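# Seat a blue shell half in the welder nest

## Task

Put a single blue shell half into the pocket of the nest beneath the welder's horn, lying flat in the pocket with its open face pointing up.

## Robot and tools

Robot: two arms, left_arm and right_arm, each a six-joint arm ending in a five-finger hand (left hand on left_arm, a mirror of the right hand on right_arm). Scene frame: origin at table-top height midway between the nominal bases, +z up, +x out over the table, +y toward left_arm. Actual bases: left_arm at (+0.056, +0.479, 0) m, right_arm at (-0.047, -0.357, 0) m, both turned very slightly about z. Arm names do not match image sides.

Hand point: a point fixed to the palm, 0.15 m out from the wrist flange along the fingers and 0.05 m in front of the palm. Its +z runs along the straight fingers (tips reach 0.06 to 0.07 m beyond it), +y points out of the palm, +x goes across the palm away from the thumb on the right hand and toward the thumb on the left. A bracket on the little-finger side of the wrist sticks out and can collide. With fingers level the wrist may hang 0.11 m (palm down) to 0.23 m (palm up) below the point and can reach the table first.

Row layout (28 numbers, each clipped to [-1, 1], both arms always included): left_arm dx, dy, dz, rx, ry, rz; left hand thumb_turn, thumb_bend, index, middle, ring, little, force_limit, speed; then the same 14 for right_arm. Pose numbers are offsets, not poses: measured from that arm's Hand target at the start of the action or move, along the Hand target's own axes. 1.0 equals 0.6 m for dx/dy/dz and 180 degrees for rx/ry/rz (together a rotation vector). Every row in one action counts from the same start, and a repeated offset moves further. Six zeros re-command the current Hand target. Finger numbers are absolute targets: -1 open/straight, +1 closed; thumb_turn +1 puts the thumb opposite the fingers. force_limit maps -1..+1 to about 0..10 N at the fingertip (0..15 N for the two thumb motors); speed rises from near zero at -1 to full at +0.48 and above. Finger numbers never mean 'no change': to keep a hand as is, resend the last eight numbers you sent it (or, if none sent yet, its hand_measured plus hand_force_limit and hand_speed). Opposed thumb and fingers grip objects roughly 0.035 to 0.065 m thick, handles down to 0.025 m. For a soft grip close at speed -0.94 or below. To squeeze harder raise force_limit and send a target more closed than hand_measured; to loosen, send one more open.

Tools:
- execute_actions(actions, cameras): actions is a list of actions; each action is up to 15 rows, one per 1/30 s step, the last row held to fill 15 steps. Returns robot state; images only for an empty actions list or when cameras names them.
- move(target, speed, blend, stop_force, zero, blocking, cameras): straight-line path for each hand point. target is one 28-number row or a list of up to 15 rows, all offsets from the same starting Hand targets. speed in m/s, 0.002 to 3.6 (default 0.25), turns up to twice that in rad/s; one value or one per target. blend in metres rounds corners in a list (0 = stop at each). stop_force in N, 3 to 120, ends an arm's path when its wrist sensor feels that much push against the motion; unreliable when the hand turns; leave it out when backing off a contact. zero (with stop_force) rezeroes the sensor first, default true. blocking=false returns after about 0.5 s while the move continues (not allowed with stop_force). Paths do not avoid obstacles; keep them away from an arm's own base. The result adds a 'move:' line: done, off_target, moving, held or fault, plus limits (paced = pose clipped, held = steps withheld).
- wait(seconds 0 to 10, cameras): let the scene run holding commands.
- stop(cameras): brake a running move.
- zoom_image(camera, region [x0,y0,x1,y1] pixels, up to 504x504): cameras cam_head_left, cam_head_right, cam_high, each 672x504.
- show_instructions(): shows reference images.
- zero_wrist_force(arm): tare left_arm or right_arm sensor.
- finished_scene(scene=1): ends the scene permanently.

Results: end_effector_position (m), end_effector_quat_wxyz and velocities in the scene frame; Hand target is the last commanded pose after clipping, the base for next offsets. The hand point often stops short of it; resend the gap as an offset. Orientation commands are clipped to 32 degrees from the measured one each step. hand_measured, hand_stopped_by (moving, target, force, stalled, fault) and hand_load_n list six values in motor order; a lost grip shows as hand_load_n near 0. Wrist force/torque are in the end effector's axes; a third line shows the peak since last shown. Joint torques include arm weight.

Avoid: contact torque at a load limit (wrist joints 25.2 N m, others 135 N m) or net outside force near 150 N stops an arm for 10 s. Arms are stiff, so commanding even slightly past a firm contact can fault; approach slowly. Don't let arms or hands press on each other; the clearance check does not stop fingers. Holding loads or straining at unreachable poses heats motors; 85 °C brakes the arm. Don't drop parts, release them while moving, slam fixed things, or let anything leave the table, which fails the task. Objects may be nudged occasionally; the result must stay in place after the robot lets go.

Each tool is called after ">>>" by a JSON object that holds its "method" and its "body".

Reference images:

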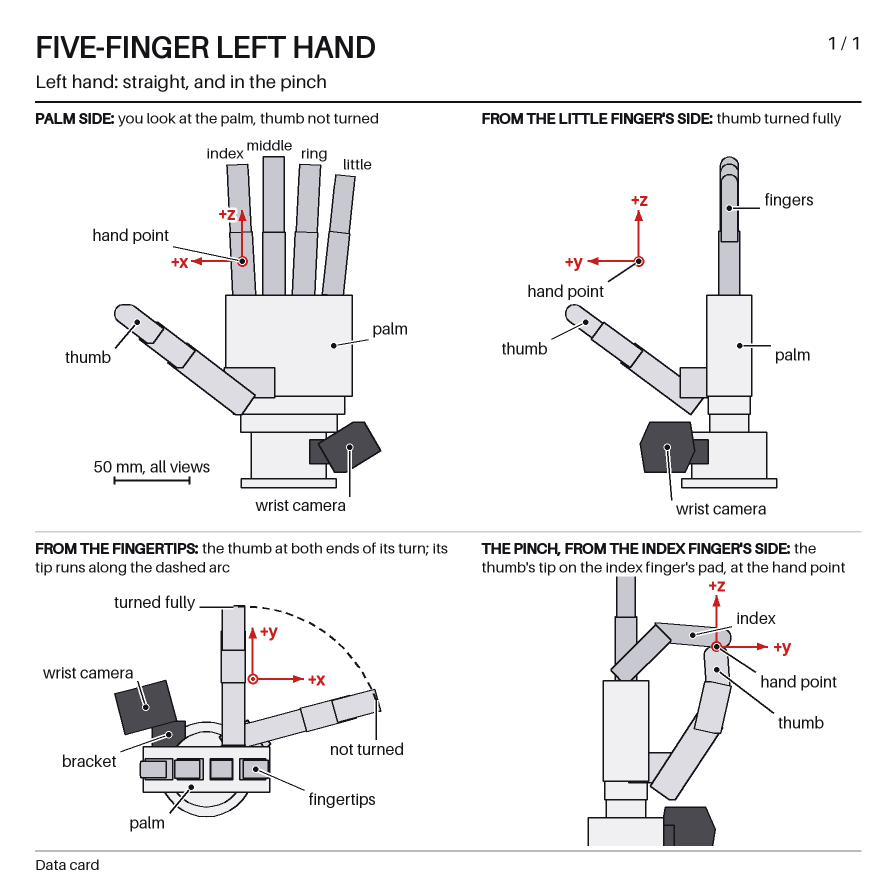

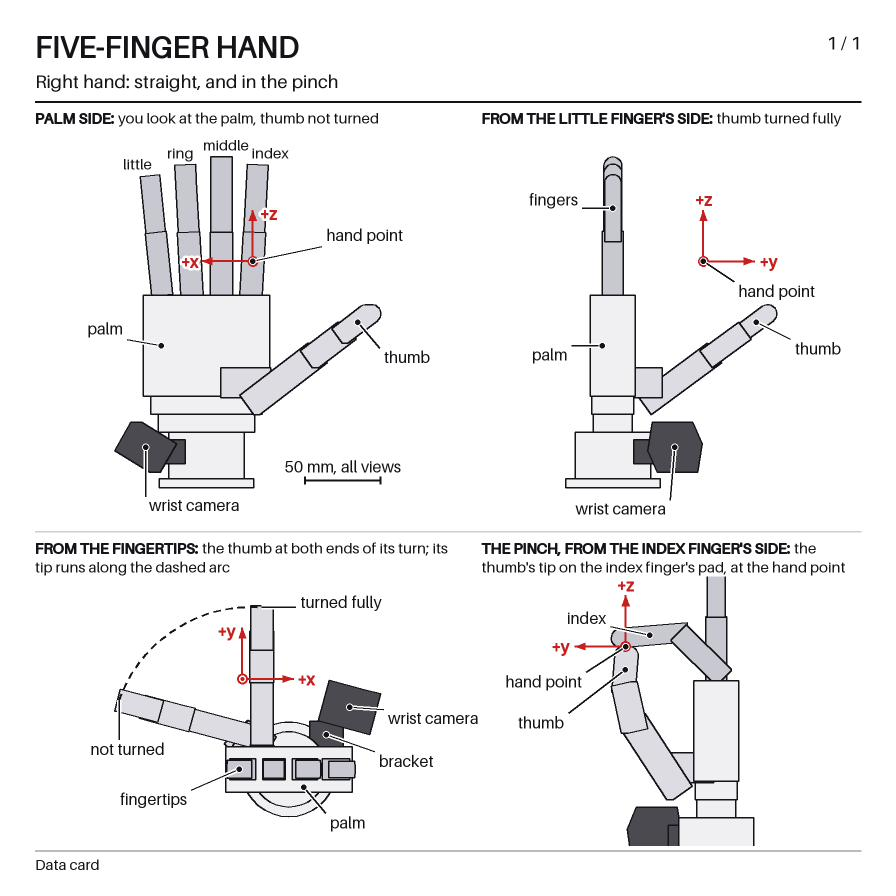

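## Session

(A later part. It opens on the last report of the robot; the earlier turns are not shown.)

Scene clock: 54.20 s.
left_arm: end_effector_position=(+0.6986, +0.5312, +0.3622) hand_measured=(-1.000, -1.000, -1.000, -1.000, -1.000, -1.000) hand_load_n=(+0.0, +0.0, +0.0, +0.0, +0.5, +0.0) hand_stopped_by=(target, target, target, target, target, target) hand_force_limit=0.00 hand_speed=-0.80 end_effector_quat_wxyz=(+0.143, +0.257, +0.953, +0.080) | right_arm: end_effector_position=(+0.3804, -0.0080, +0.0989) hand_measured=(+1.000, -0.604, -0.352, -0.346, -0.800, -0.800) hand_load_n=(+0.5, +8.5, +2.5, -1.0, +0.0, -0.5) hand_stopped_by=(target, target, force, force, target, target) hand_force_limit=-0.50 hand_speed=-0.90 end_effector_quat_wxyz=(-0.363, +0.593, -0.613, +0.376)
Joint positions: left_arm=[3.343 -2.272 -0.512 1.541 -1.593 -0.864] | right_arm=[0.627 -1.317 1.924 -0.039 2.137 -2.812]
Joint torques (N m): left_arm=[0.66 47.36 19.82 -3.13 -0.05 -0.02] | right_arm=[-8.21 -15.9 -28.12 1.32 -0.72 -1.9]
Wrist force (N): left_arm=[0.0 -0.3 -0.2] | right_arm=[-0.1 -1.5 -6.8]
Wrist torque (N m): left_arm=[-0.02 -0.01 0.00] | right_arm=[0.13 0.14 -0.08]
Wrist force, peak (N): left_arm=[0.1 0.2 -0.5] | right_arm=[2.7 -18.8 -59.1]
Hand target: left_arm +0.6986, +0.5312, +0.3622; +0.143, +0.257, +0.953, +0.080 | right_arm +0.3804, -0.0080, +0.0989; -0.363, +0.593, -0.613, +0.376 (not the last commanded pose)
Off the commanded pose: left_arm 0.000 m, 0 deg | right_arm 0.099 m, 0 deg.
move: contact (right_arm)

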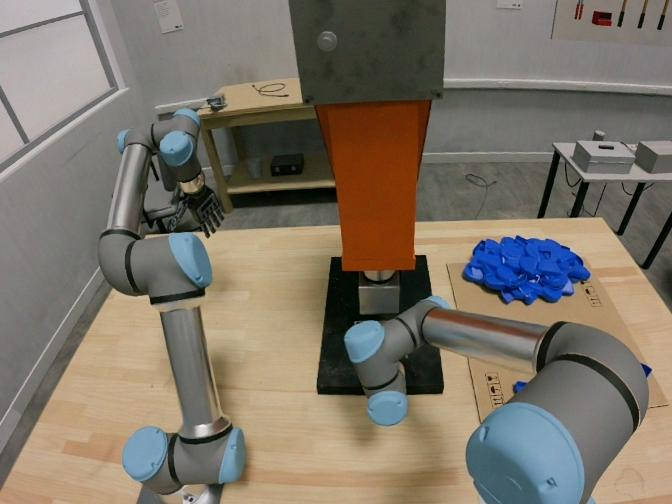

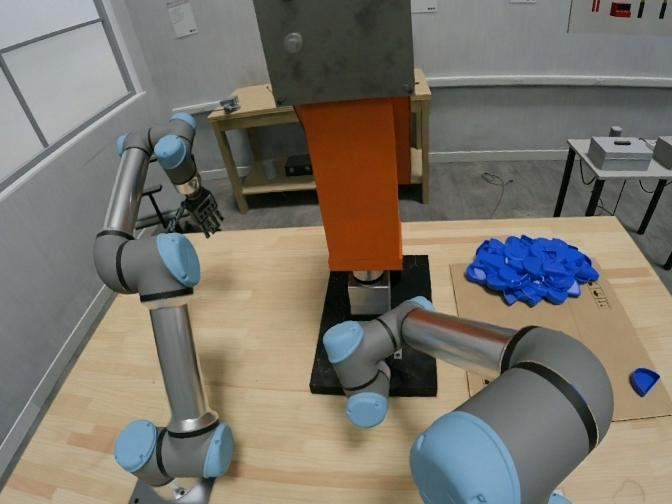

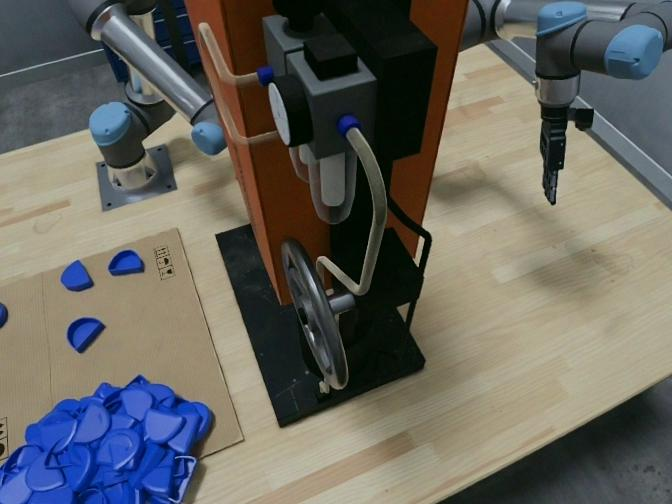

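>>> {"method": "move", "body": {"target": [[0,0,0,0,0,0,-1,-1,-1,-1,-1,-1,0,-0.8,0.0029,-0.0067,-0.0969,0,0,0,1,-0.6,0.03,0,-0.8,-0.8,-0.5,-0.9],[0,0,0,0,0,0,-1,-1,-1,-1,-1,-1,0,-0.8,0.3578,-0.0357,-0.1539,0,-0.1683,-0.0858,1,-0.6,0.03,0,-0.8,-0.8,-0.5,-0.9]], "speed": 0.15, "blend": [0.02,0], "cameras": ["all"]}}

>>> {"method": "zoom_image", "body": {"camera": "cam_head_left", "region": [400, 300, 520, 410]}}

>>> {"method": "zoom_image", "body": {"camera": "cam_head_right", "region": [400, 300, 520, 410]}}

Scene clock: 57.67 s.
left_arm: end_effector_position=(+0.6986, +0.5312, +0.3622) hand_measured=(-1.000, -1.000, -1.000, -1.000, -1.000, -1.000) hand_load_n=(+0.0, +0.0, +0.0, +0.0, +0.0, +0.0) hand_stopped_by=(target, target, target, target, target, target) hand_force_limit=0.00 hand_speed=-0.80 end_effector_quat_wxyz=(+0.143, +0.257, +0.953, +0.080) | right_arm: end_effector_position=(+0.3006, -0.2200, +0.1598) hand_measured=(+1.000, -0.602, -0.352, -0.346, -0.800, -0.800) hand_load_n=(+0.5, +7.5, +3.0, +3.0, +0.0, +0.0) hand_stopped_by=(target, target, force, force, target, target) hand_force_limit=-0.50 hand_speed=-0.90 end_effector_quat_wxyz=(-0.457, +0.746, -0.413, +0.253)
Joint positions: left_arm=[3.343 -2.272 -0.512 1.541 -1.593 -0.864] | right_arm=[-0.69 -1.828 2.35 0.513 0.556 -4.103]
Joint torques (N m): left_arm=[0.78 47.37 20.31 -3.31 0.12 -0.08] | right_arm=[-2.32 -3.69 -13 2.27 -1.44 -2.2]
Wrist force (N): left_arm=[0.0 0.0 -0.2] | right_arm=[-0.5 0.7 0.0]
Wrist torque (N m): left_arm=[0.02 0.00 -0.01] | right_arm=[0.04 -0.03 -0.02]
Wrist force, peak (N): left_arm=[0.3 -0.1 -0.3] | right_arm=[-0.5 -1.7 -7.0]
Hand target: left_arm +0.6986, +0.5312, +0.3622; +0.143, +0.257, +0.953, +0.080 | right_arm +0.3006, -0.2200, +0.1599; -0.457, +0.746, -0.413, +0.253
Off the commanded pose: left_arm 0.000 m, 0 deg | right_arm 0.000 m, 0 deg.
move: done

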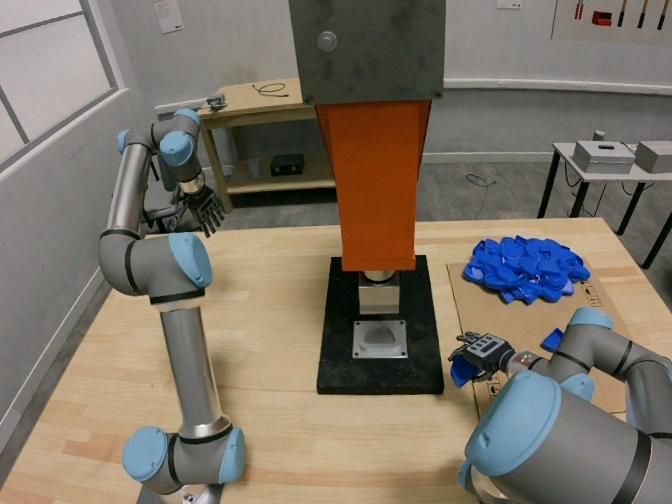

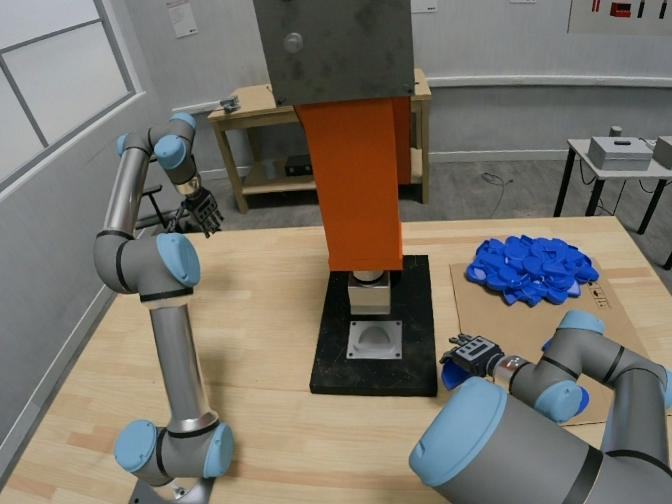

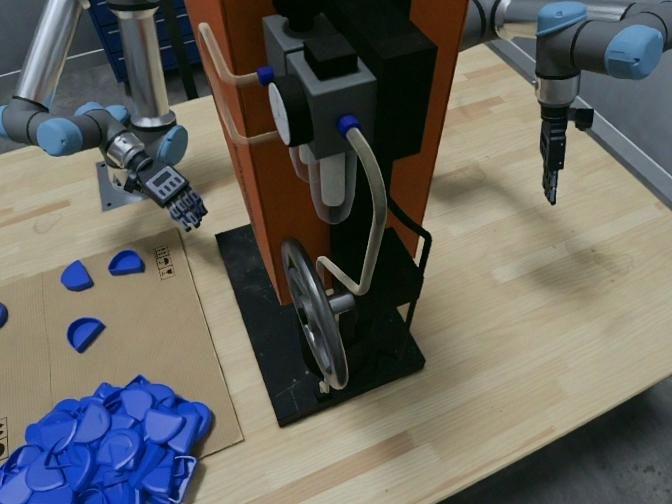

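Scaled by 4.200.

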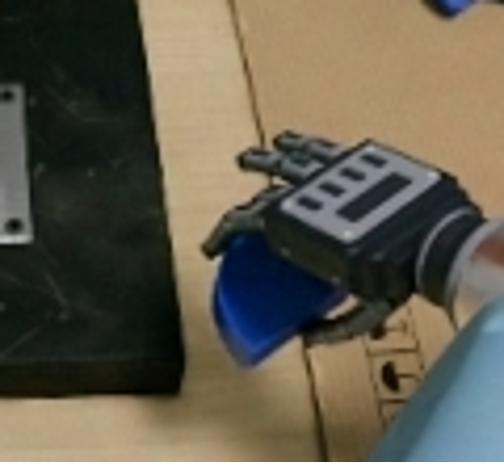

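Scaled by 4.200.

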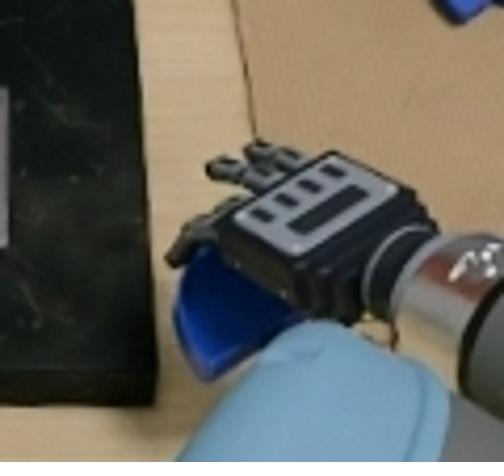

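>>> {"method": "zoom_image", "body": {"camera": "cam_head_left", "region": [440, 330, 510, 395]}}

>>> {"method": "zoom_image", "body": {"camera": "cam_high", "region": [120, 140, 240, 260]}}

>>> {"method": "zoom_image", "body": {"camera": "cam_head_right", "region": [430, 330, 500, 395]}}

Scaled by 7.200.

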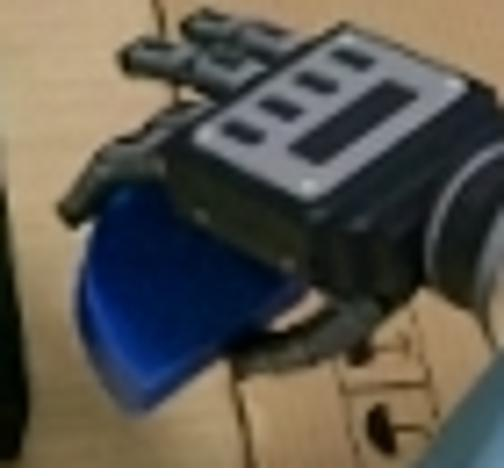

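Scaled by 4.200.

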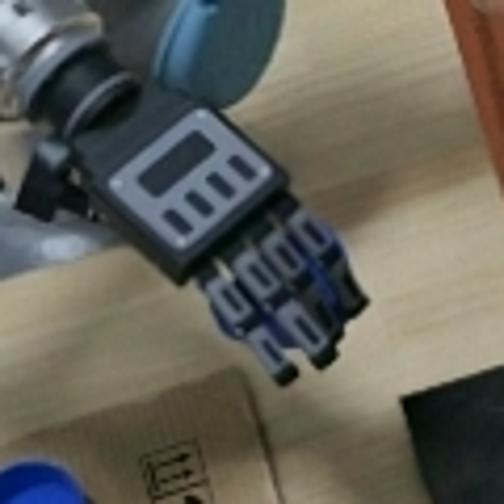

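Scaled by 7.200.

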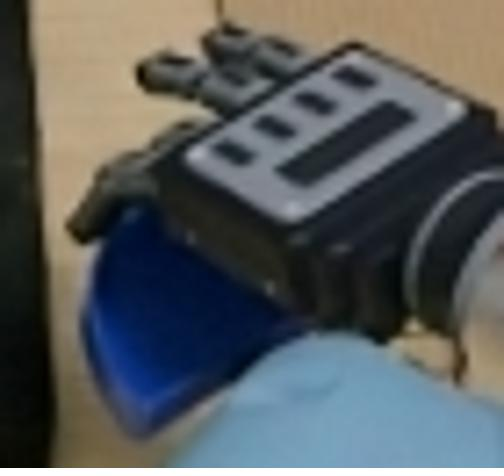

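>>> {"method": "move", "body": {"target": [0,0,0,0,0,0,-1,-1,-1,-1,-1,-1,0,-0.8,-0.2517,-0.0605,0.2657,0,0.1683,0.0858,1,-0.6,0.03,0,-0.8,-0.8,-0.5,-0.9], "speed": 0.15}}

>>> {"method": "zero_wrist_force", "body": {"arm": "right_arm"}}

>>> {"method": "move", "body": {"target": [0,0,0,0,0,0,-1,-1,-1,-1,-1,-1,0,-0.8,0,0.0965,0.0492,0,0,0,1,-0.6,0.03,0,-0.8,-0.8,-0.5,-0.9], "speed": 0.03, "stop_force": 4, "cameras": ["cam_head_left","cam_head_right"]}}

Scene clock: 61.67 s.
left_arm: end_effector_position=(+0.6986, +0.5312, +0.3622) hand_measured=(-1.000, -1.000, -1.000, -1.000, -1.000, -1.000) hand_load_n=(+0.0, +0.0, -0.5, +0.0, +0.0, +0.5) hand_stopped_by=(target, target, target, target, target, target) hand_force_limit=0.00 hand_speed=-0.80 end_effector_quat_wxyz=(+0.143, +0.257, +0.953, +0.080) | right_arm: end_effector_position=(+0.3548, -0.0079, +0.1198) hand_measured=(+1.000, -0.602, -0.352, -0.346, -0.800, -0.800) hand_load_n=(+0.5, +7.5, +3.0, +2.5, +0.0, +0.0) hand_stopped_by=(target, target, force, force, target, target) hand_force_limit=-0.50 hand_speed=-0.90 end_effector_quat_wxyz=(-0.363, +0.593, -0.613, +0.376)
Joint positions: left_arm=[3.343 -2.272 -0.512 1.541 -1.593 -0.864] | right_arm=[0.668 -1.374 1.936 0.02 2.172 -2.785]
Joint torques (N m): left_arm=[0.43 48.5 20.93 -3.21 0.34 -0.15] | right_arm=[4.07 -16.53 -14.9 -1.77 1.7 0.83]
Wrist force (N): left_arm=[0.2 -0.1 -0.2] | right_arm=[-0.9 0.6 0.1]
Wrist torque (N m): left_arm=[0.00 -0.04 0.01] | right_arm=[0.02 0.02 0.05]
Wrist force, peak (N): left_arm=[0.0 0.0 -0.5] | right_arm=[-2.2 0.9 -0.1]
Hand target: left_arm +0.6986, +0.5312, +0.3622; +0.143, +0.257, +0.953, +0.080 | right_arm +0.3548, -0.0079, +0.1198; -0.363, +0.593, -0.613, +0.376
Off the commanded pose: left_arm 0.000 m, 0 deg | right_arm 0.000 m, 0 deg.
move: done

Wrist force sensor zeroed.

Scene clock: 64.27 s.
left_arm: end_effector_position=(+0.6986, +0.5312, +0.3622) hand_measured=(-1.000, -1.000, -1.000, -1.000, -1.000, -1.000) hand_load_n=(+0.0, +0.5, +0.0, +0.0, +0.0, +0.0) hand_stopped_by=(target, target, target, target, target, target) hand_force_limit=0.00 hand_speed=-0.80 end_effector_quat_wxyz=(+0.143, +0.257, +0.953, +0.080) | right_arm: end_effector_position=(+0.3548, -0.0079, +0.0751) hand_measured=(+1.000, -0.602, -0.352, -0.346, -0.800, -0.800) hand_load_n=(+0.5, +7.5, +3.5, +3.0, +2.5, +0.0) hand_stopped_by=(target, target, force, force, target, target) hand_force_limit=-0.50 hand_speed=-0.90 end_effector_quat_wxyz=(-0.363, +0.593, -0.613, +0.376)
Joint positions: left_arm=[3.343 -2.272 -0.512 1.541 -1.593 -0.864] | right_arm=[0.668 -1.308 1.99 -0.1 2.172 -2.785]
Joint torques (N m): left_arm=[-0.04 48.45 20.39 -3.21 0.16 -0.27] | right_arm=[1.49 -17.07 -26.57 -2.04 -0.28 0.24]
Wrist force (N, zeroed by zero_wrist_force on right_arm): left_arm=[0.0 -0.2 0.0] | right_arm=[0.2 -2.6 -2.6]
Wrist torque (N m, zeroed by zero_wrist_force on right_arm): left_arm=[-0.03 -0.01 0.01] | right_arm=[0.19 0.09 -0.11]
Wrist force, peak (N, zeroed by zero_wrist_force on right_arm): left_arm=[0.3 -0.1 -0.4] | right_arm=[-0.4 -10.9 -22.2]
Hand target: left_arm +0.6986, +0.5312, +0.3622; +0.143, +0.257, +0.953, +0.080 | right_arm +0.3548, -0.0079, +0.0751; -0.363, +0.593, -0.613, +0.376 (not the last commanded pose)
Off the commanded pose: left_arm 0.000 m, 0 deg | right_arm 0.020 m, 0 deg.
move: contact (right_arm)
Images, in order (width x height): cam_head_left 672x504, cam_head_right 672x504.

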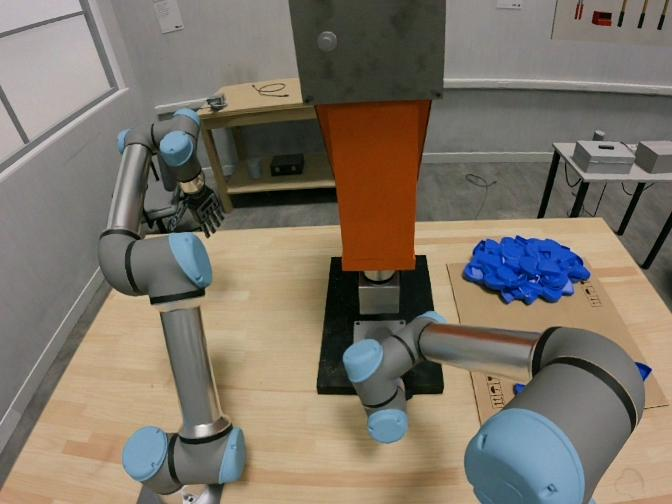

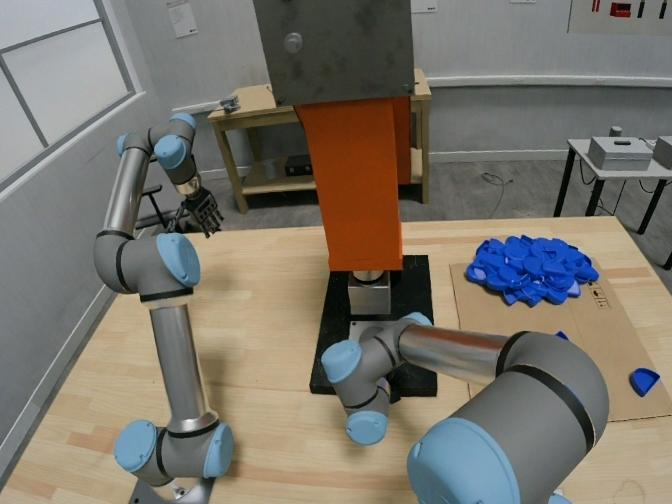

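>>> {"method": "move", "body": {"target": [0,0,0,0,0,0,-1,-1,-1,-1,-1,-1,0,-0.8,0,-0.0743,-0.0378,0,0,0,1,-0.6,0.03,0,-1,-1,-0.5,-0.9], "speed": 0.1}}

>>> {"method": "move", "body": {"target": [0,0,0,0,0,0,-1,-1,-1,-1,-1,-1,0,-0.8,-0.0045,-0.0624,0.1463,0,0,0,1,-0.6,0.03,0,-1,-1,-0.5,-0.9], "speed": 0.05, "stop_force": 6, "cameras": ["all"]}}

>>> {"method": "zoom_image", "body": {"camera": "cam_head_left", "region": [340, 240, 440, 350]}}

>>> {"method": "zoom_image", "body": {"camera": "cam_head_right", "region": [330, 240, 430, 350]}}

Scene clock: 66.23 s.
left_arm: end_effector_position=(+0.6986, +0.5312, +0.3622) hand_measured=(-1.000, -1.000, -1.000, -1.000, -1.000, -1.000) hand_load_n=(+0.0, +0.0, +0.0, +0.0, +0.0, +0.0) hand_stopped_by=(target, target, target, target, target, target) hand_force_limit=0.00 hand_speed=-0.80 end_effector_quat_wxyz=(+0.143, +0.257, +0.953, +0.080) | right_arm: end_effector_position=(+0.3549, -0.0079, +0.1251) hand_measured=(+1.000, -0.602, -0.352, -0.346, -1.000, -1.000) hand_load_n=(+0.5, +8.0, +3.5, +2.5, +0.0, +0.0) hand_stopped_by=(target, target, force, force, target, target) hand_force_limit=-0.50 hand_speed=-0.90 end_effector_quat_wxyz=(-0.363, +0.593, -0.613, +0.376)
Joint positions: left_arm=[3.343 -2.272 -0.512 1.541 -1.593 -0.864] | right_arm=[0.668 -1.381 1.929 0.034 2.172 -2.785]
Joint torques (N m): left_arm=[0.96 49.3 20.94 -3.35 0.33 0] | right_arm=[-7.04 -20.17 -4.12 -0.47 0.69 1.85]
Wrist force (N, zeroed by zero_wrist_force on right_arm): left_arm=[0.3 0.1 -0.3] | right_arm=[-0.2 0.0 -0.4]
Wrist torque (N m, zeroed by zero_wrist_force on right_arm): left_arm=[0.04 -0.06 0.01] | right_arm=[0.02 0.04 -0.02]
Wrist force, peak (N, zeroed by zero_wrist_force on right_arm): left_arm=[0.3 0.1 -0.3] | right_arm=[0.3 -2.5 -2.7]
Hand target: left_arm +0.6986, +0.5312, +0.3622; +0.143, +0.257, +0.953, +0.080 | right_arm +0.3549, -0.0079, +0.1251; -0.363, +0.593, -0.613, +0.376
Off the commanded pose: left_arm 0.000 m, 0 deg | right_arm 0.000 m, 0 deg.
move: done

Scene clock: 69.13 s.
left_arm: end_effector_position=(+0.6986, +0.5312, +0.3622) hand_measured=(-1.000, -1.000, -1.000, -1.000, -1.000, -1.000) hand_load_n=(+0.0, +0.0, +0.0, +0.0, +0.0, +0.0) hand_stopped_by=(target, target, target, target, target, target) hand_force_limit=0.00 hand_speed=-0.80 end_effector_quat_wxyz=(+0.143, +0.257, +0.953, +0.080) | right_arm: end_effector_position=(+0.4501, -0.0085, +0.1186) hand_measured=(+1.000, -0.602, -0.352, -0.346, -1.000, -1.000) hand_load_n=(+0.5, +8.0, +3.0, +2.5, +0.0, -0.5) hand_stopped_by=(target, target, force, force, target, target) hand_force_limit=-0.50 hand_speed=-0.90 end_effector_quat_wxyz=(-0.363, +0.593, -0.613, +0.376)
Joint positions: left_arm=[3.343 -2.272 -0.512 1.541 -1.593 -0.864] | right_arm=[0.532 -1.255 1.775 0.018 2.057 -2.869]
Joint torques (N m): left_arm=[0.78 49.78 20.37 -3.51 0.12 -0.17] | right_arm=[7.87 -36.51 -4.37 -0.02 1.62 1.89]
Wrist force (N, zeroed by zero_wrist_force on right_arm): left_arm=[0.1 -0.1 -0.3] | right_arm=[0.3 0.0 0.0]
Wrist torque (N m, zeroed by zero_wrist_force on right_arm): left_arm=[0.00 -0.03 0.01] | right_arm=[0.01 -0.05 -0.02]
Wrist force, peak (N, zeroed by zero_wrist_force on right_arm): left_arm=[0.1 0.1 -0.5] | right_arm=[0.0 0.3 -0.8]
Hand target: left_arm +0.6986, +0.5312, +0.3622; +0.143, +0.257, +0.953, +0.080 | right_arm +0.4501, -0.0085, +0.1186; -0.363, +0.593, -0.613, +0.376
Off the commanded pose: left_arm 0.000 m, 0 deg | right_arm 0.000 m, 0 deg.
move: done

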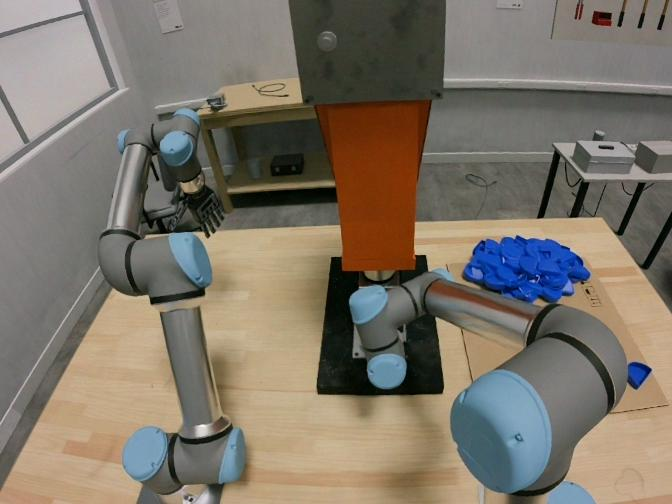

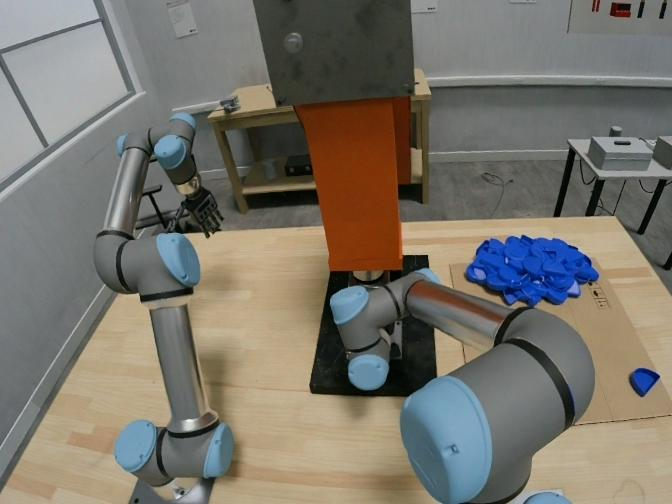

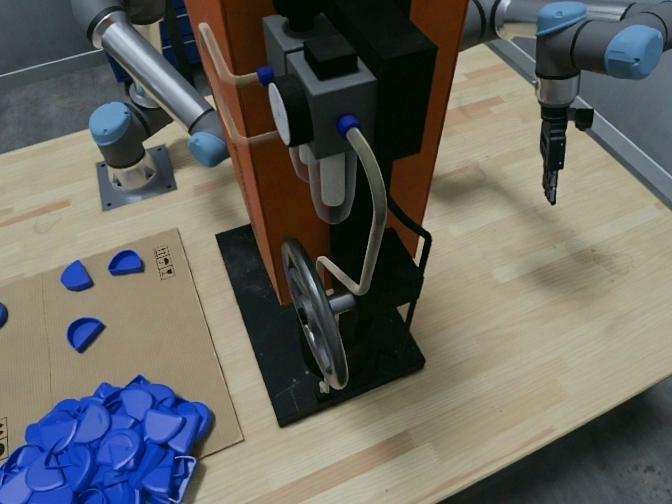

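Scaled by 4.582.

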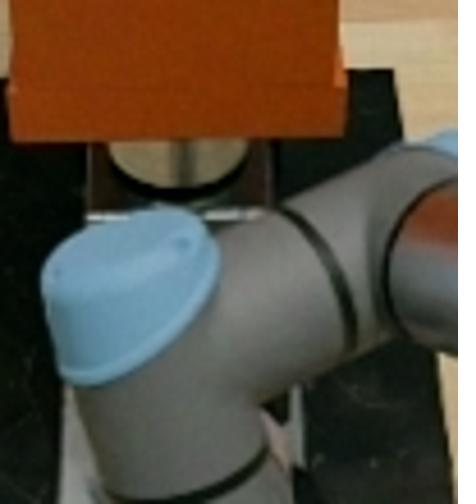

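Scaled by 4.582.

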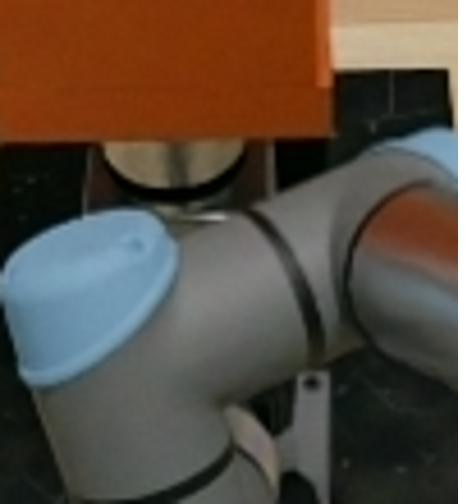

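>>> {"method": "move", "body": {"target": [0,0,0,0,0,0,-1,-1,-1,-1,-1,-1,0,-0.8,0,0.0267,0.0136,0,0,0,1,-0.6,0.03,0,-1,-1,-0.5,-0.9], "speed": 0.02, "stop_force": 4}}

Scene clock: 70.97 s.
left_arm: end_effector_position=(+0.6986, +0.5312, +0.3622) hand_measured=(-1.000, -1.000, -1.000, -1.000, -1.000, -1.000) hand_load_n=(+0.0, +0.0, -0.5, +0.0, +0.0, +0.0) hand_stopped_by=(target, target, target, target, target, target) hand_force_limit=0.00 hand_speed=-0.80 end_effector_quat_wxyz=(+0.143, +0.257, +0.953, +0.080) | right_arm: end_effector_position=(+0.4501, -0.0085, +0.1060) hand_measured=(+1.000, -0.602, -0.352, -0.346, -1.000, -1.000) hand_load_n=(+0.0, +9.0, +3.5, +3.0, +0.0, -0.5) hand_stopped_by=(target, target, force, force, target, target) hand_force_limit=-0.50 hand_speed=-0.90 end_effector_quat_wxyz=(-0.363, +0.593, -0.613, +0.376)
Joint positions: left_arm=[3.343 -2.272 -0.512 1.541 -1.593 -0.864] | right_arm=[0.532 -1.239 1.791 -0.013 2.057 -2.869]
Joint torques (N m): left_arm=[0.36 49.2 21.32 -3.31 0.13 -0.12] | right_arm=[5.82 -37.28 -29.45 -1.98 0.03 1.53]
Wrist force (N, zeroed by zero_wrist_force on right_arm): left_arm=[0.1 0.1 -0.3] | right_arm=[0.0 0.3 -0.1]
Wrist torque (N m, zeroed by zero_wrist_force on right_arm): left_arm=[0.03 -0.02 0.01] | right_arm=[0.06 0.00 -0.03]
Wrist force, peak (N, zeroed by zero_wrist_force on right_arm): left_arm=[0.0 -0.1 -0.5] | right_arm=[0.3 -7.3 -6.5]
Hand target: left_arm +0.6986, +0.5312, +0.3622; +0.143, +0.257, +0.953, +0.080 | right_arm +0.4501, -0.0085, +0.1060; -0.363, +0.593, -0.613, +0.376 (not the last commanded pose)
Off the commanded pose: left_arm 0.000 m, 0 deg | right_arm 0.005 m, 0 deg.
move: contact (right_arm)

>>> {"method": "move", "body": {"target": [[0,0,0,0,0,0,-1,-1,-1,-1,-1,-1,0,-0.8,0,-0.003,-0.0015,0,0,0,1,-0.6,0.03,0,-1,-1,-0.5,-0.9],[0,0,0,0,0,0,-1,-1,-1,-1,-1,-1,0,-0.8,-0.0011,-0.0173,0.0267,0,0,0,1,-0.6,0.03,0,-1,-1,-0.5,-0.9]], "speed": 0.02, "stop_force": 5, "cameras": ["cam_head_left","cam_head_right","cam_high"]}}

>>> {"method": "zoom_image", "body": {"camera": "cam_head_right", "region": [330, 240, 430, 350]}}

Scene clock: 73.27 s.
left_arm: end_effector_position=(+0.6986, +0.5312, +0.3622) hand_measured=(-1.000, -1.000, -1.000, -1.000, -1.000, -1.000) hand_load_n=(+0.0, +0.0, +0.0, +0.5, +0.0, +0.0) hand_stopped_by=(target, target, target, target, target, target) hand_force_limit=0.00 hand_speed=-0.80 end_effector_quat_wxyz=(+0.143, +0.257, +0.953, +0.080) | right_arm: end_effector_position=(+0.4691, -0.0084, +0.1079) hand_measured=(+1.000, -0.602, -0.352, -0.346, -1.000, -1.000) hand_load_n=(+0.5, +8.5, +3.5, +3.0, -0.5, +0.0) hand_stopped_by=(target, target, force, force, target, target) hand_force_limit=-0.50 hand_speed=-0.90 end_effector_quat_wxyz=(-0.363, +0.593, -0.613, +0.376)
Joint positions: left_arm=[3.343 -2.272 -0.512 1.541 -1.593 -0.864] | right_arm=[0.511 -1.215 1.749 -0.001 2.038 -2.882]
Joint torques (N m): left_arm=[-0.22 49.65 20.95 -3.38 0.18 -0.1] | right_arm=[7.6 -38.23 -4.68 -1.98 1.67 1.87]
Wrist force (N, zeroed by zero_wrist_force on right_arm): left_arm=[0.1 0.1 -0.2] | right_arm=[0.0 -0.1 0.0]
Wrist torque (N m, zeroed by zero_wrist_force on right_arm): left_arm=[0.03 -0.02 0.00] | right_arm=[0.00 -0.01 -0.01]
Wrist force, peak (N, zeroed by zero_wrist_force on right_arm): left_arm=[0.0 -0.1 -0.5] | right_arm=[-0.1 0.2 -0.6]
Hand target: left_arm +0.6986, +0.5312, +0.3622; +0.143, +0.257, +0.953, +0.080 | right_arm +0.4691, -0.0084, +0.1079; -0.363, +0.593, -0.613, +0.376
Off the commanded pose: left_arm 0.000 m, 0 deg | right_arm 0.000 m, 0 deg.
move: done

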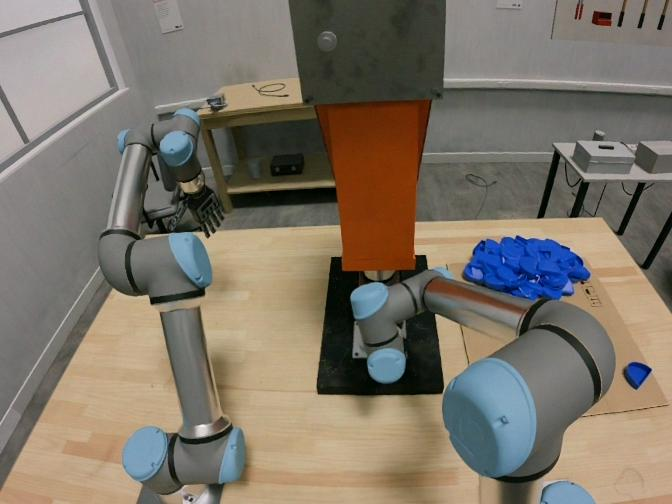

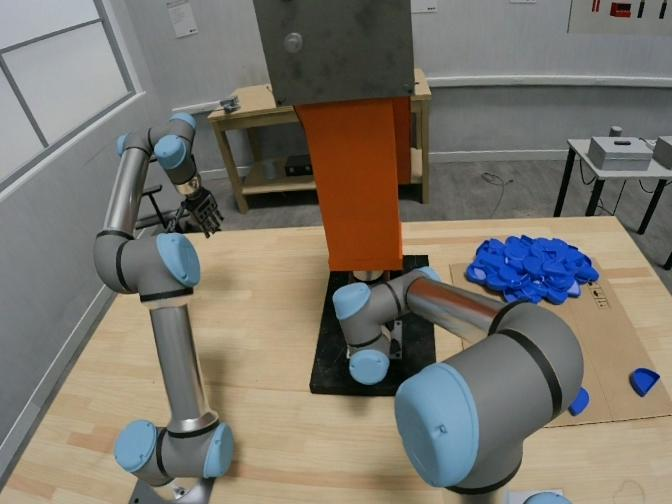

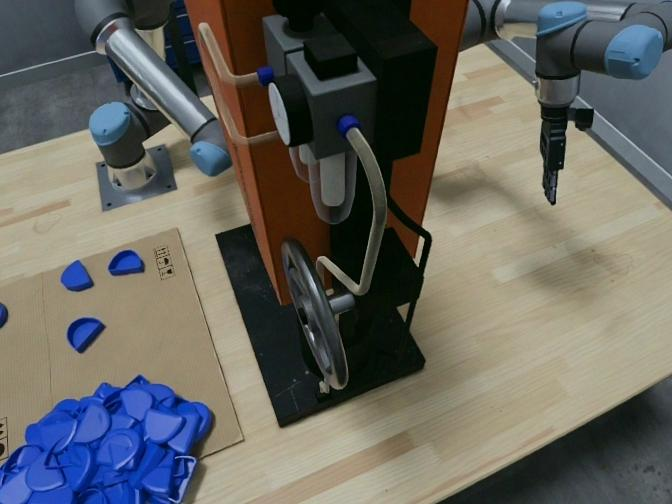

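Scaled by 4.582.

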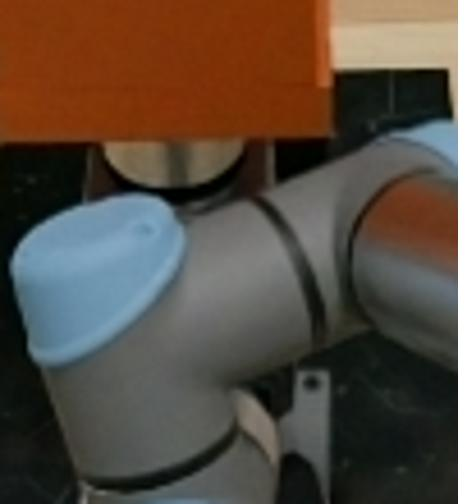

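>>> {"method": "move", "body": {"target": [0,0,0,0,0,0,-1,-1,-1,-1,-1,-1,0,-0.8,0,0.0178,0.0091,0,0,0,1,-0.6,0.03,0,-1,-1,-0.5,-0.9], "speed": 0.015, "stop_force": 3}}

Scene clock: 74.50 s.
left_arm: end_effector_position=(+0.6986, +0.5312, +0.3622) hand_measured=(-1.000, -1.000, -1.000, -1.000, -1.000, -1.000) hand_load_n=(+0.0, +0.0, +0.0, +0.0, +0.0, +0.0) hand_stopped_by=(target, target, target, target, target, target) hand_force_limit=0.00 hand_speed=-0.80 end_effector_quat_wxyz=(+0.143, +0.257, +0.953, +0.080) | right_arm: end_effector_position=(+0.4691, -0.0084, +0.1061) hand_measured=(+1.000, -0.602, -0.352, -0.346, -1.000, -1.000) hand_load_n=(+0.0, +8.0, +3.5, +3.5, +0.0, +0.0) hand_stopped_by=(target, target, force, force, target, target) hand_force_limit=-0.50 hand_speed=-0.90 end_effector_quat_wxyz=(-0.363, +0.593, -0.613, +0.376)
Joint positions: left_arm=[3.343 -2.272 -0.512 1.541 -1.593 -0.864] | right_arm=[0.511 -1.213 1.752 -0.006 2.038 -2.882]
Joint torques (N m): left_arm=[0.65 49.5 20.87 -3.45 0.14 -0.29] | right_arm=[-0.44 -35.8 -27.57 0.01 0.89 -0.21]
Wrist force (N, zeroed by zero_wrist_force on right_arm): left_arm=[0.0 0.1 -0.3] | right_arm=[0.4 -3.7 -3.2]
Wrist torque (N m, zeroed by zero_wrist_force on right_arm): left_arm=[0.03 -0.02 0.00] | right_arm=[-0.20 -0.01 -0.06]
Wrist force, peak (N, zeroed by zero_wrist_force on right_arm): left_arm=[0.1 0.0 -0.4] | right_arm=[-0.6 -14.2 -13.6]
Hand target: left_arm +0.6986, +0.5312, +0.3622; +0.143, +0.257, +0.953, +0.080 | right_arm +0.4691, -0.0084, +0.1062; -0.363, +0.593, -0.613, +0.376 (not the last commanded pose)
Off the commanded pose: left_arm 0.000 m, 0 deg | right_arm 0.010 m, 0 deg.
move: contact (right_arm)

>>> {"method": "move", "body": {"target": [0,0,0,0,0,0,-1,-1,-1,-1,-1,-1,0,-0.8,0,-0.0007,-0.0004,0,0,0,1,-0.6,-0.9,-0.9,-1,-1,-0.5,-0.6], "speed": 0.02}}

Scene clock: 75.43 s.
left_arm: end_effector_position=(+0.6986, +0.5312, +0.3622) hand_measured=(-1.000, -1.000, -1.000, -1.000, -1.000, -1.000) hand_load_n=(+0.0, +0.0, +0.0, +0.0, +0.0, +0.0) hand_stopped_by=(target, target, target, target, target, target) hand_force_limit=0.00 hand_speed=-0.80 end_effector_quat_wxyz=(+0.143, +0.257, +0.953, +0.080) | right_arm: end_effector_position=(+0.4691, -0.0084, +0.1066) hand_measured=(+1.000, -0.600, -0.900, -0.900, -1.000, -1.000) hand_load_n=(+0.0, +0.5, +0.0, +0.0, +0.0, +0.0) hand_stopped_by=(target, target, target, target, target, target) hand_force_limit=-0.50 hand_speed=-0.60 end_effector_quat_wxyz=(-0.363, +0.593, -0.613, +0.376)
Joint positions: left_arm=[3.343 -2.272 -0.512 1.541 -1.593 -0.864] | right_arm=[0.511 -1.213 1.751 -0.005 2.038 -2.882]
Joint torques (N m): left_arm=[0.34 50.49 21.3 -3.44 0.27 -0.19] | right_arm=[-2.52 -37.3 -28.62 1.31 1.13 -1.38]
Wrist force (N, zeroed by zero_wrist_force on right_arm): left_arm=[-0.1 0.0 -0.2] | right_arm=[0.1 0.1 -0.5]
Wrist torque (N m, zeroed by zero_wrist_force on right_arm): left_arm=[0.03 0.00 -0.01] | right_arm=[0.05 -0.01 -0.01]
Wrist force, peak (N, zeroed by zero_wrist_force on right_arm): left_arm=[0.0 0.0 -0.5] | right_arm=[0.2 -3.6 -3.0]
Hand target: left_arm +0.6986, +0.5312, +0.3622; +0.143, +0.257, +0.953, +0.080 | right_arm +0.4691, -0.0084, +0.1066; -0.363, +0.593, -0.613, +0.376
Off the commanded pose: left_arm 0.000 m, 0 deg | right_arm 0.000 m, 0 deg.
move: done

>>> {"method": "move", "body": {"target": [[0,0,0,0,0,0,-1,-1,-1,-1,-1,-1,0,-0.8,0.0041,0.05,-0.1054,0,0,0,1,-0.6,-0.9,-0.9,-1,-1,-0.5,-0.6],[0,0,0,0,0,0,-1,-1,-1,-1,-1,-1,0,-0.8,0.061,0.0389,-0.3334,0,0,0,1,-0.6,-0.9,-0.9,-1,-1,-0.5,-0.6],[0,0,0,0,0,0,-1,-1,-1,-1,-1,-1,0,-0.8,0.4097,0.0034,-0.3004,0,0,0,1,-0.6,-0.9,-0.9,-1,-1,-0.5,-0.6]], "speed": [0.06,0.2,0.25], "blend": [0.01,0.04,0], "cameras": ["all"]}}

>>> {"method": "zoom_image", "body": {"camera": "cam_head_left", "region": [345, 310, 415, 365]}}

>>> {"method": "zoom_image", "body": {"camera": "cam_head_right", "region": [340, 310, 410, 365]}}

Scene clock: 78.97 s.
left_arm: end_effector_position=(+0.6986, +0.5312, +0.3622) hand_measured=(-1.000, -1.000, -1.000, -1.000, -1.000, -1.000) hand_load_n=(+0.0, +0.0, +0.0, +0.0, +0.0, +0.0) hand_stopped_by=(target, target, target, target, target, target) hand_force_limit=0.00 hand_speed=-0.80 end_effector_quat_wxyz=(+0.143, +0.257, +0.953, +0.080) | right_arm: end_effector_position=(+0.2992, -0.2486, +0.1865) hand_measured=(+1.000, -0.600, -0.900, -0.900, -1.000, -1.000) hand_load_n=(+0.0, +0.0, +0.0, +0.0, +0.0, +0.0) hand_stopped_by=(target, target, target, target, target, target) hand_force_limit=-0.50 hand_speed=-0.60 end_effector_quat_wxyz=(-0.363, +0.593, -0.613, +0.376)
Joint positions: left_arm=[3.343 -2.272 -0.512 1.541 -1.593 -0.864] | right_arm=[-0.365 -2.141 2.343 0.293 1.265 -3.303]
Joint torques (N m): left_arm=[0.3 50.52 20.52 -3.52 0.32 -0.06] | right_arm=[-6.61 10.18 -32.54 -2.19 -1.11 0.39]
Wrist force (N, zeroed by zero_wrist_force on right_arm): left_arm=[0.0 -0.2 -0.2] | right_arm=[0.6 0.1 -0.3]
Wrist torque (N m, zeroed by zero_wrist_force on right_arm): left_arm=[-0.02 -0.02 0.01] | right_arm=[0.06 -0.09 -0.07]
Wrist force, peak (N, zeroed by zero_wrist_force on right_arm): left_arm=[0.0 0.2 -0.5] | right_arm=[1.9 -0.2 -0.1]
Hand target: left_arm +0.6986, +0.5312, +0.3622; +0.143, +0.257, +0.953, +0.080 | right_arm +0.2993, -0.2486, +0.1866; -0.363, +0.593, -0.613, +0.376
Off the commanded pose: left_arm 0.000 m, 0 deg | right_arm 0.000 m, 0 deg.
move: done

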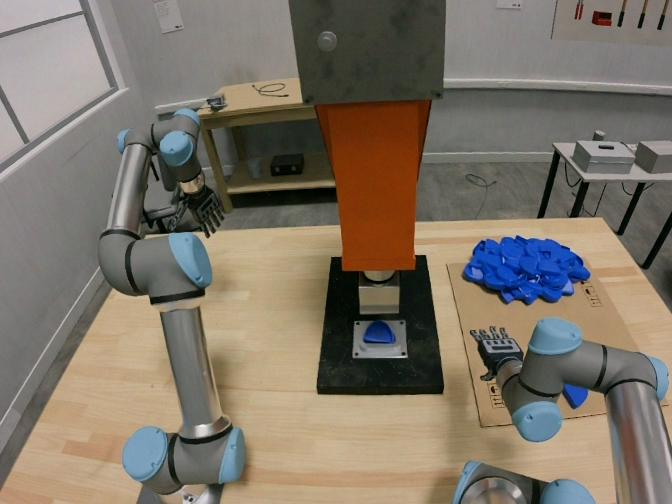

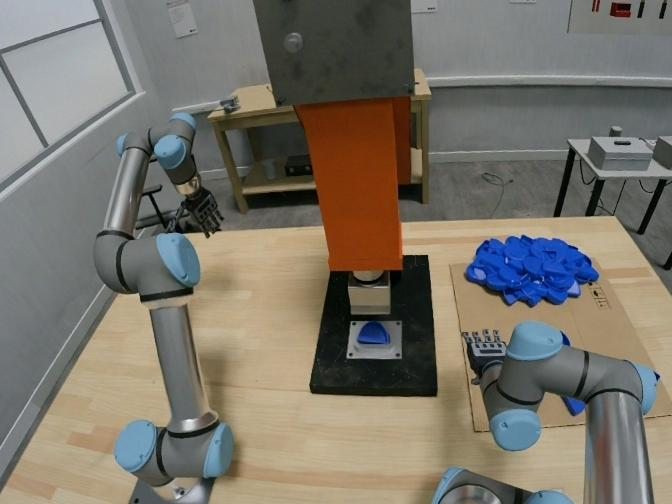

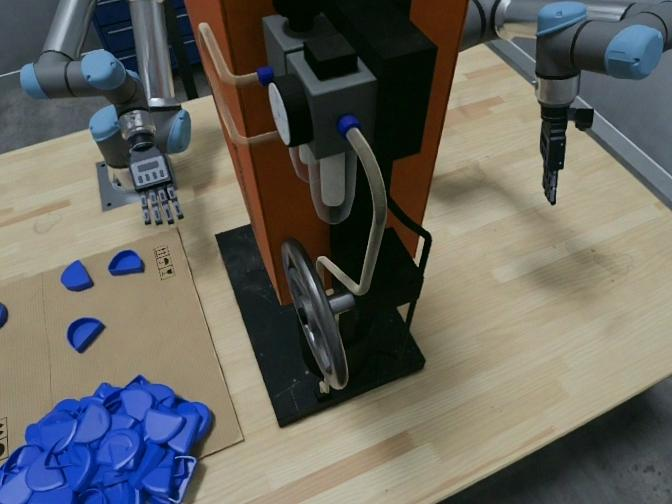

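Scaled by 7.200.

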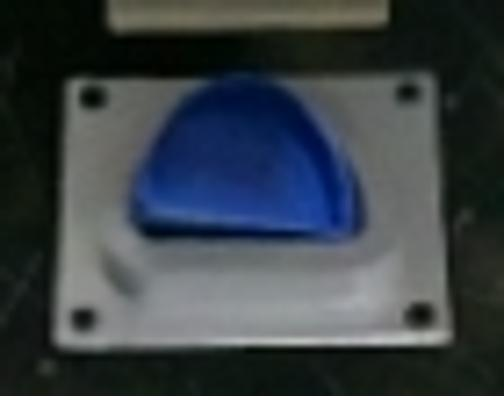

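Scaled by 7.200.

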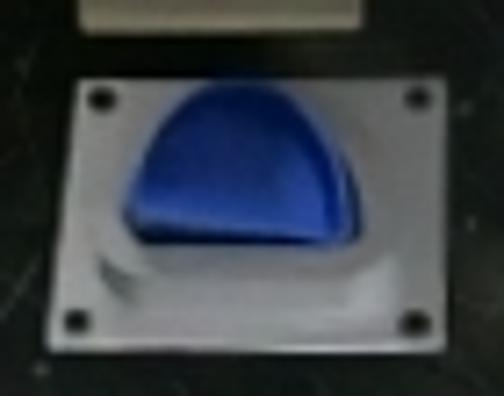

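>>> {"method": "zoom_image", "body": {"camera": "cam_head_left", "region": [358, 316, 400, 350]}}

>>> {"method": "zoom_image", "body": {"camera": "cam_head_right", "region": [353, 316, 395, 350]}}

Scaled by 12.000.

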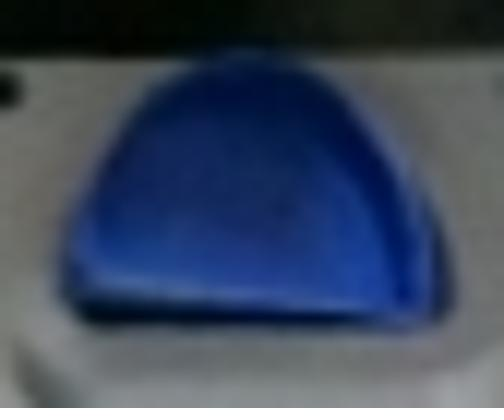

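Scaled by 12.000.

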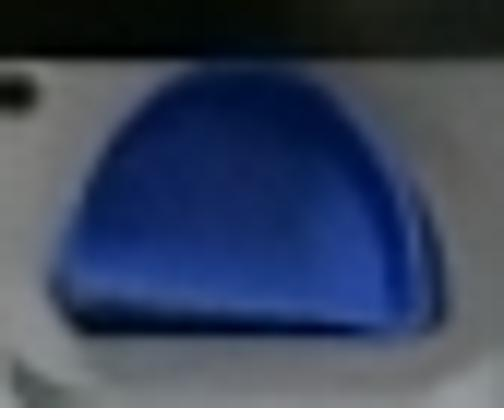

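>>> {"method": "move", "body": {"target": [[0,0,0,0,0,0,-1,-1,-1,-1,-1,-1,0,-0.8,-0.4852,0.0167,0.0282,0,-0.0099,-0.005,1,0.6,-0.28,-1,-1,-1,-0.4,-0.2],[0,0,0,0,0,0,-1,-1,-1,-1,-1,-1,0,-0.8,-0.4913,-0.0115,0.212,0,-0.0099,-0.005,1,0.6,-0.28,-1,-1,-1,-0.4,-0.2]], "speed": [0.2,0.12], "blend": [0.03,0], "cameras": ["cam_head_left","cam_head_right"]}}

>>> {"method": "zoom_image", "body": {"camera": "cam_head_left", "region": [340, 270, 420, 360]}}

Scene clock: 82.40 s.
left_arm: end_effector_position=(+0.6986, +0.5312, +0.3622) hand_measured=(-1.000, -1.000, -1.000, -1.000, -1.000, -1.000) hand_load_n=(+0.0, +0.0, +0.0, +0.0, +0.0, +0.0) hand_stopped_by=(target, target, target, target, target, target) hand_force_limit=0.00 hand_speed=-0.80 end_effector_quat_wxyz=(+0.143, +0.257, +0.953, +0.080) | right_arm: end_effector_position=(+0.4258, +0.0421, +0.1351) hand_measured=(+1.000, +0.600, -0.280, -1.000, -1.000, -1.000) hand_load_n=(+0.0, +0.0, +0.0, +0.0, -0.5, +0.0) hand_stopped_by=(target, target, target, target, target, target) hand_force_limit=-0.40 hand_speed=-0.20 end_effector_quat_wxyz=(-0.370, +0.603, -0.603, +0.369) end_effector_velocity=(-0.002, -0.002, -0.001) end_effector_angular_velocity=(-0.003, +0.003, -0.003)
Joint positions: left_arm=[3.343 -2.272 -0.512 1.541 -1.593 -0.864] | right_arm=[0.647 -1.227 1.692 0.097 2.125 -2.821]
Joint velocities: left_arm=[within noise] | right_arm=[0 -0.002 0.005 0.003 0.003 0.002]
Joint torques (N m): left_arm=[0.78 50.09 21.74 -3.36 0.33 -0.08] | right_arm=[6.85 -37.36 -3.85 2.02 1.74 1.89]
Wrist force (N, zeroed by zero_wrist_force on right_arm): left_arm=[0.2 -0.1 -0.3] | right_arm=[0.1 -0.3 -0.2]
Wrist torque (N m, zeroed by zero_wrist_force on right_arm): left_arm=[0.02 -0.05 0.01] | right_arm=[-0.02 -0.02 -0.08]
Wrist force, peak (N, zeroed by zero_wrist_force on right_arm): left_arm=[0.1 0.1 -0.5] | right_arm=[1.8 0.1 -0.1]
Hand target: left_arm +0.6986, +0.5312, +0.3622; +0.143, +0.257, +0.953, +0.080 | right_arm +0.4257, +0.0420, +0.1350; -0.370, +0.603, -0.603, +0.369
Off the commanded pose: left_arm 0.000 m, 0 deg | right_arm 0.000 m, 0 deg.
move: done
Images, in order (width x height): cam_head_left 672x504, cam_head_right 672x504.

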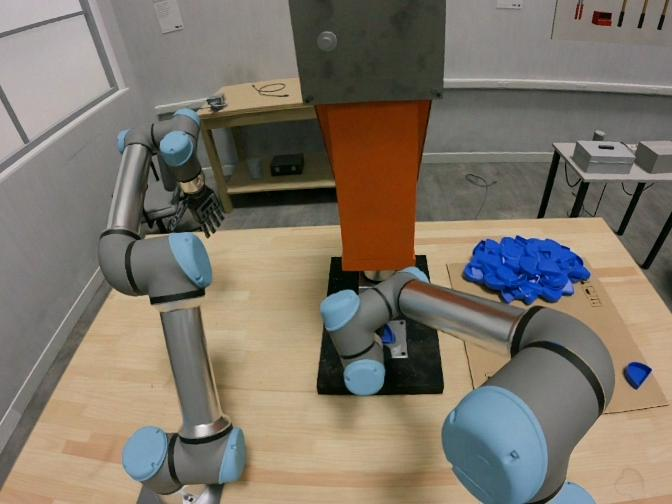

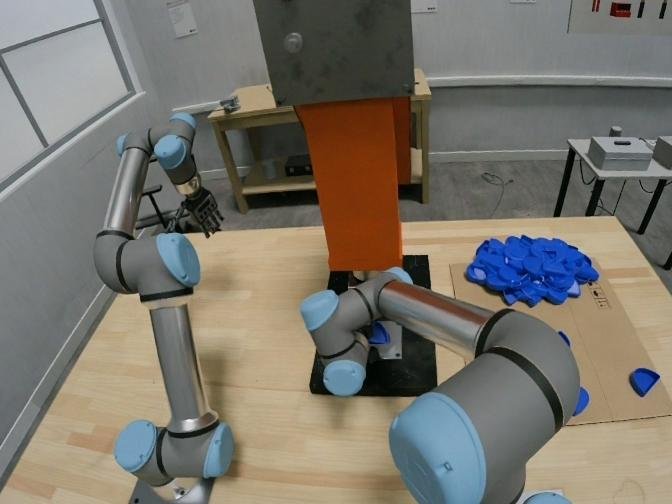

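Scaled by 5.600.

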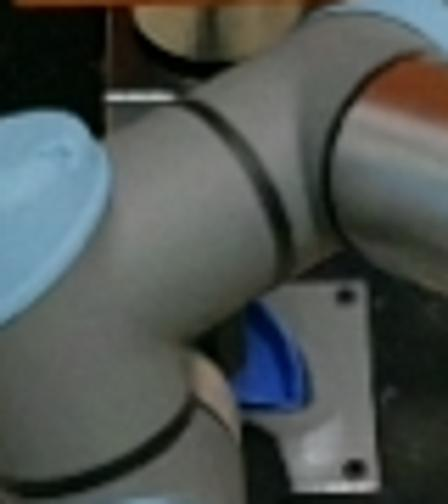

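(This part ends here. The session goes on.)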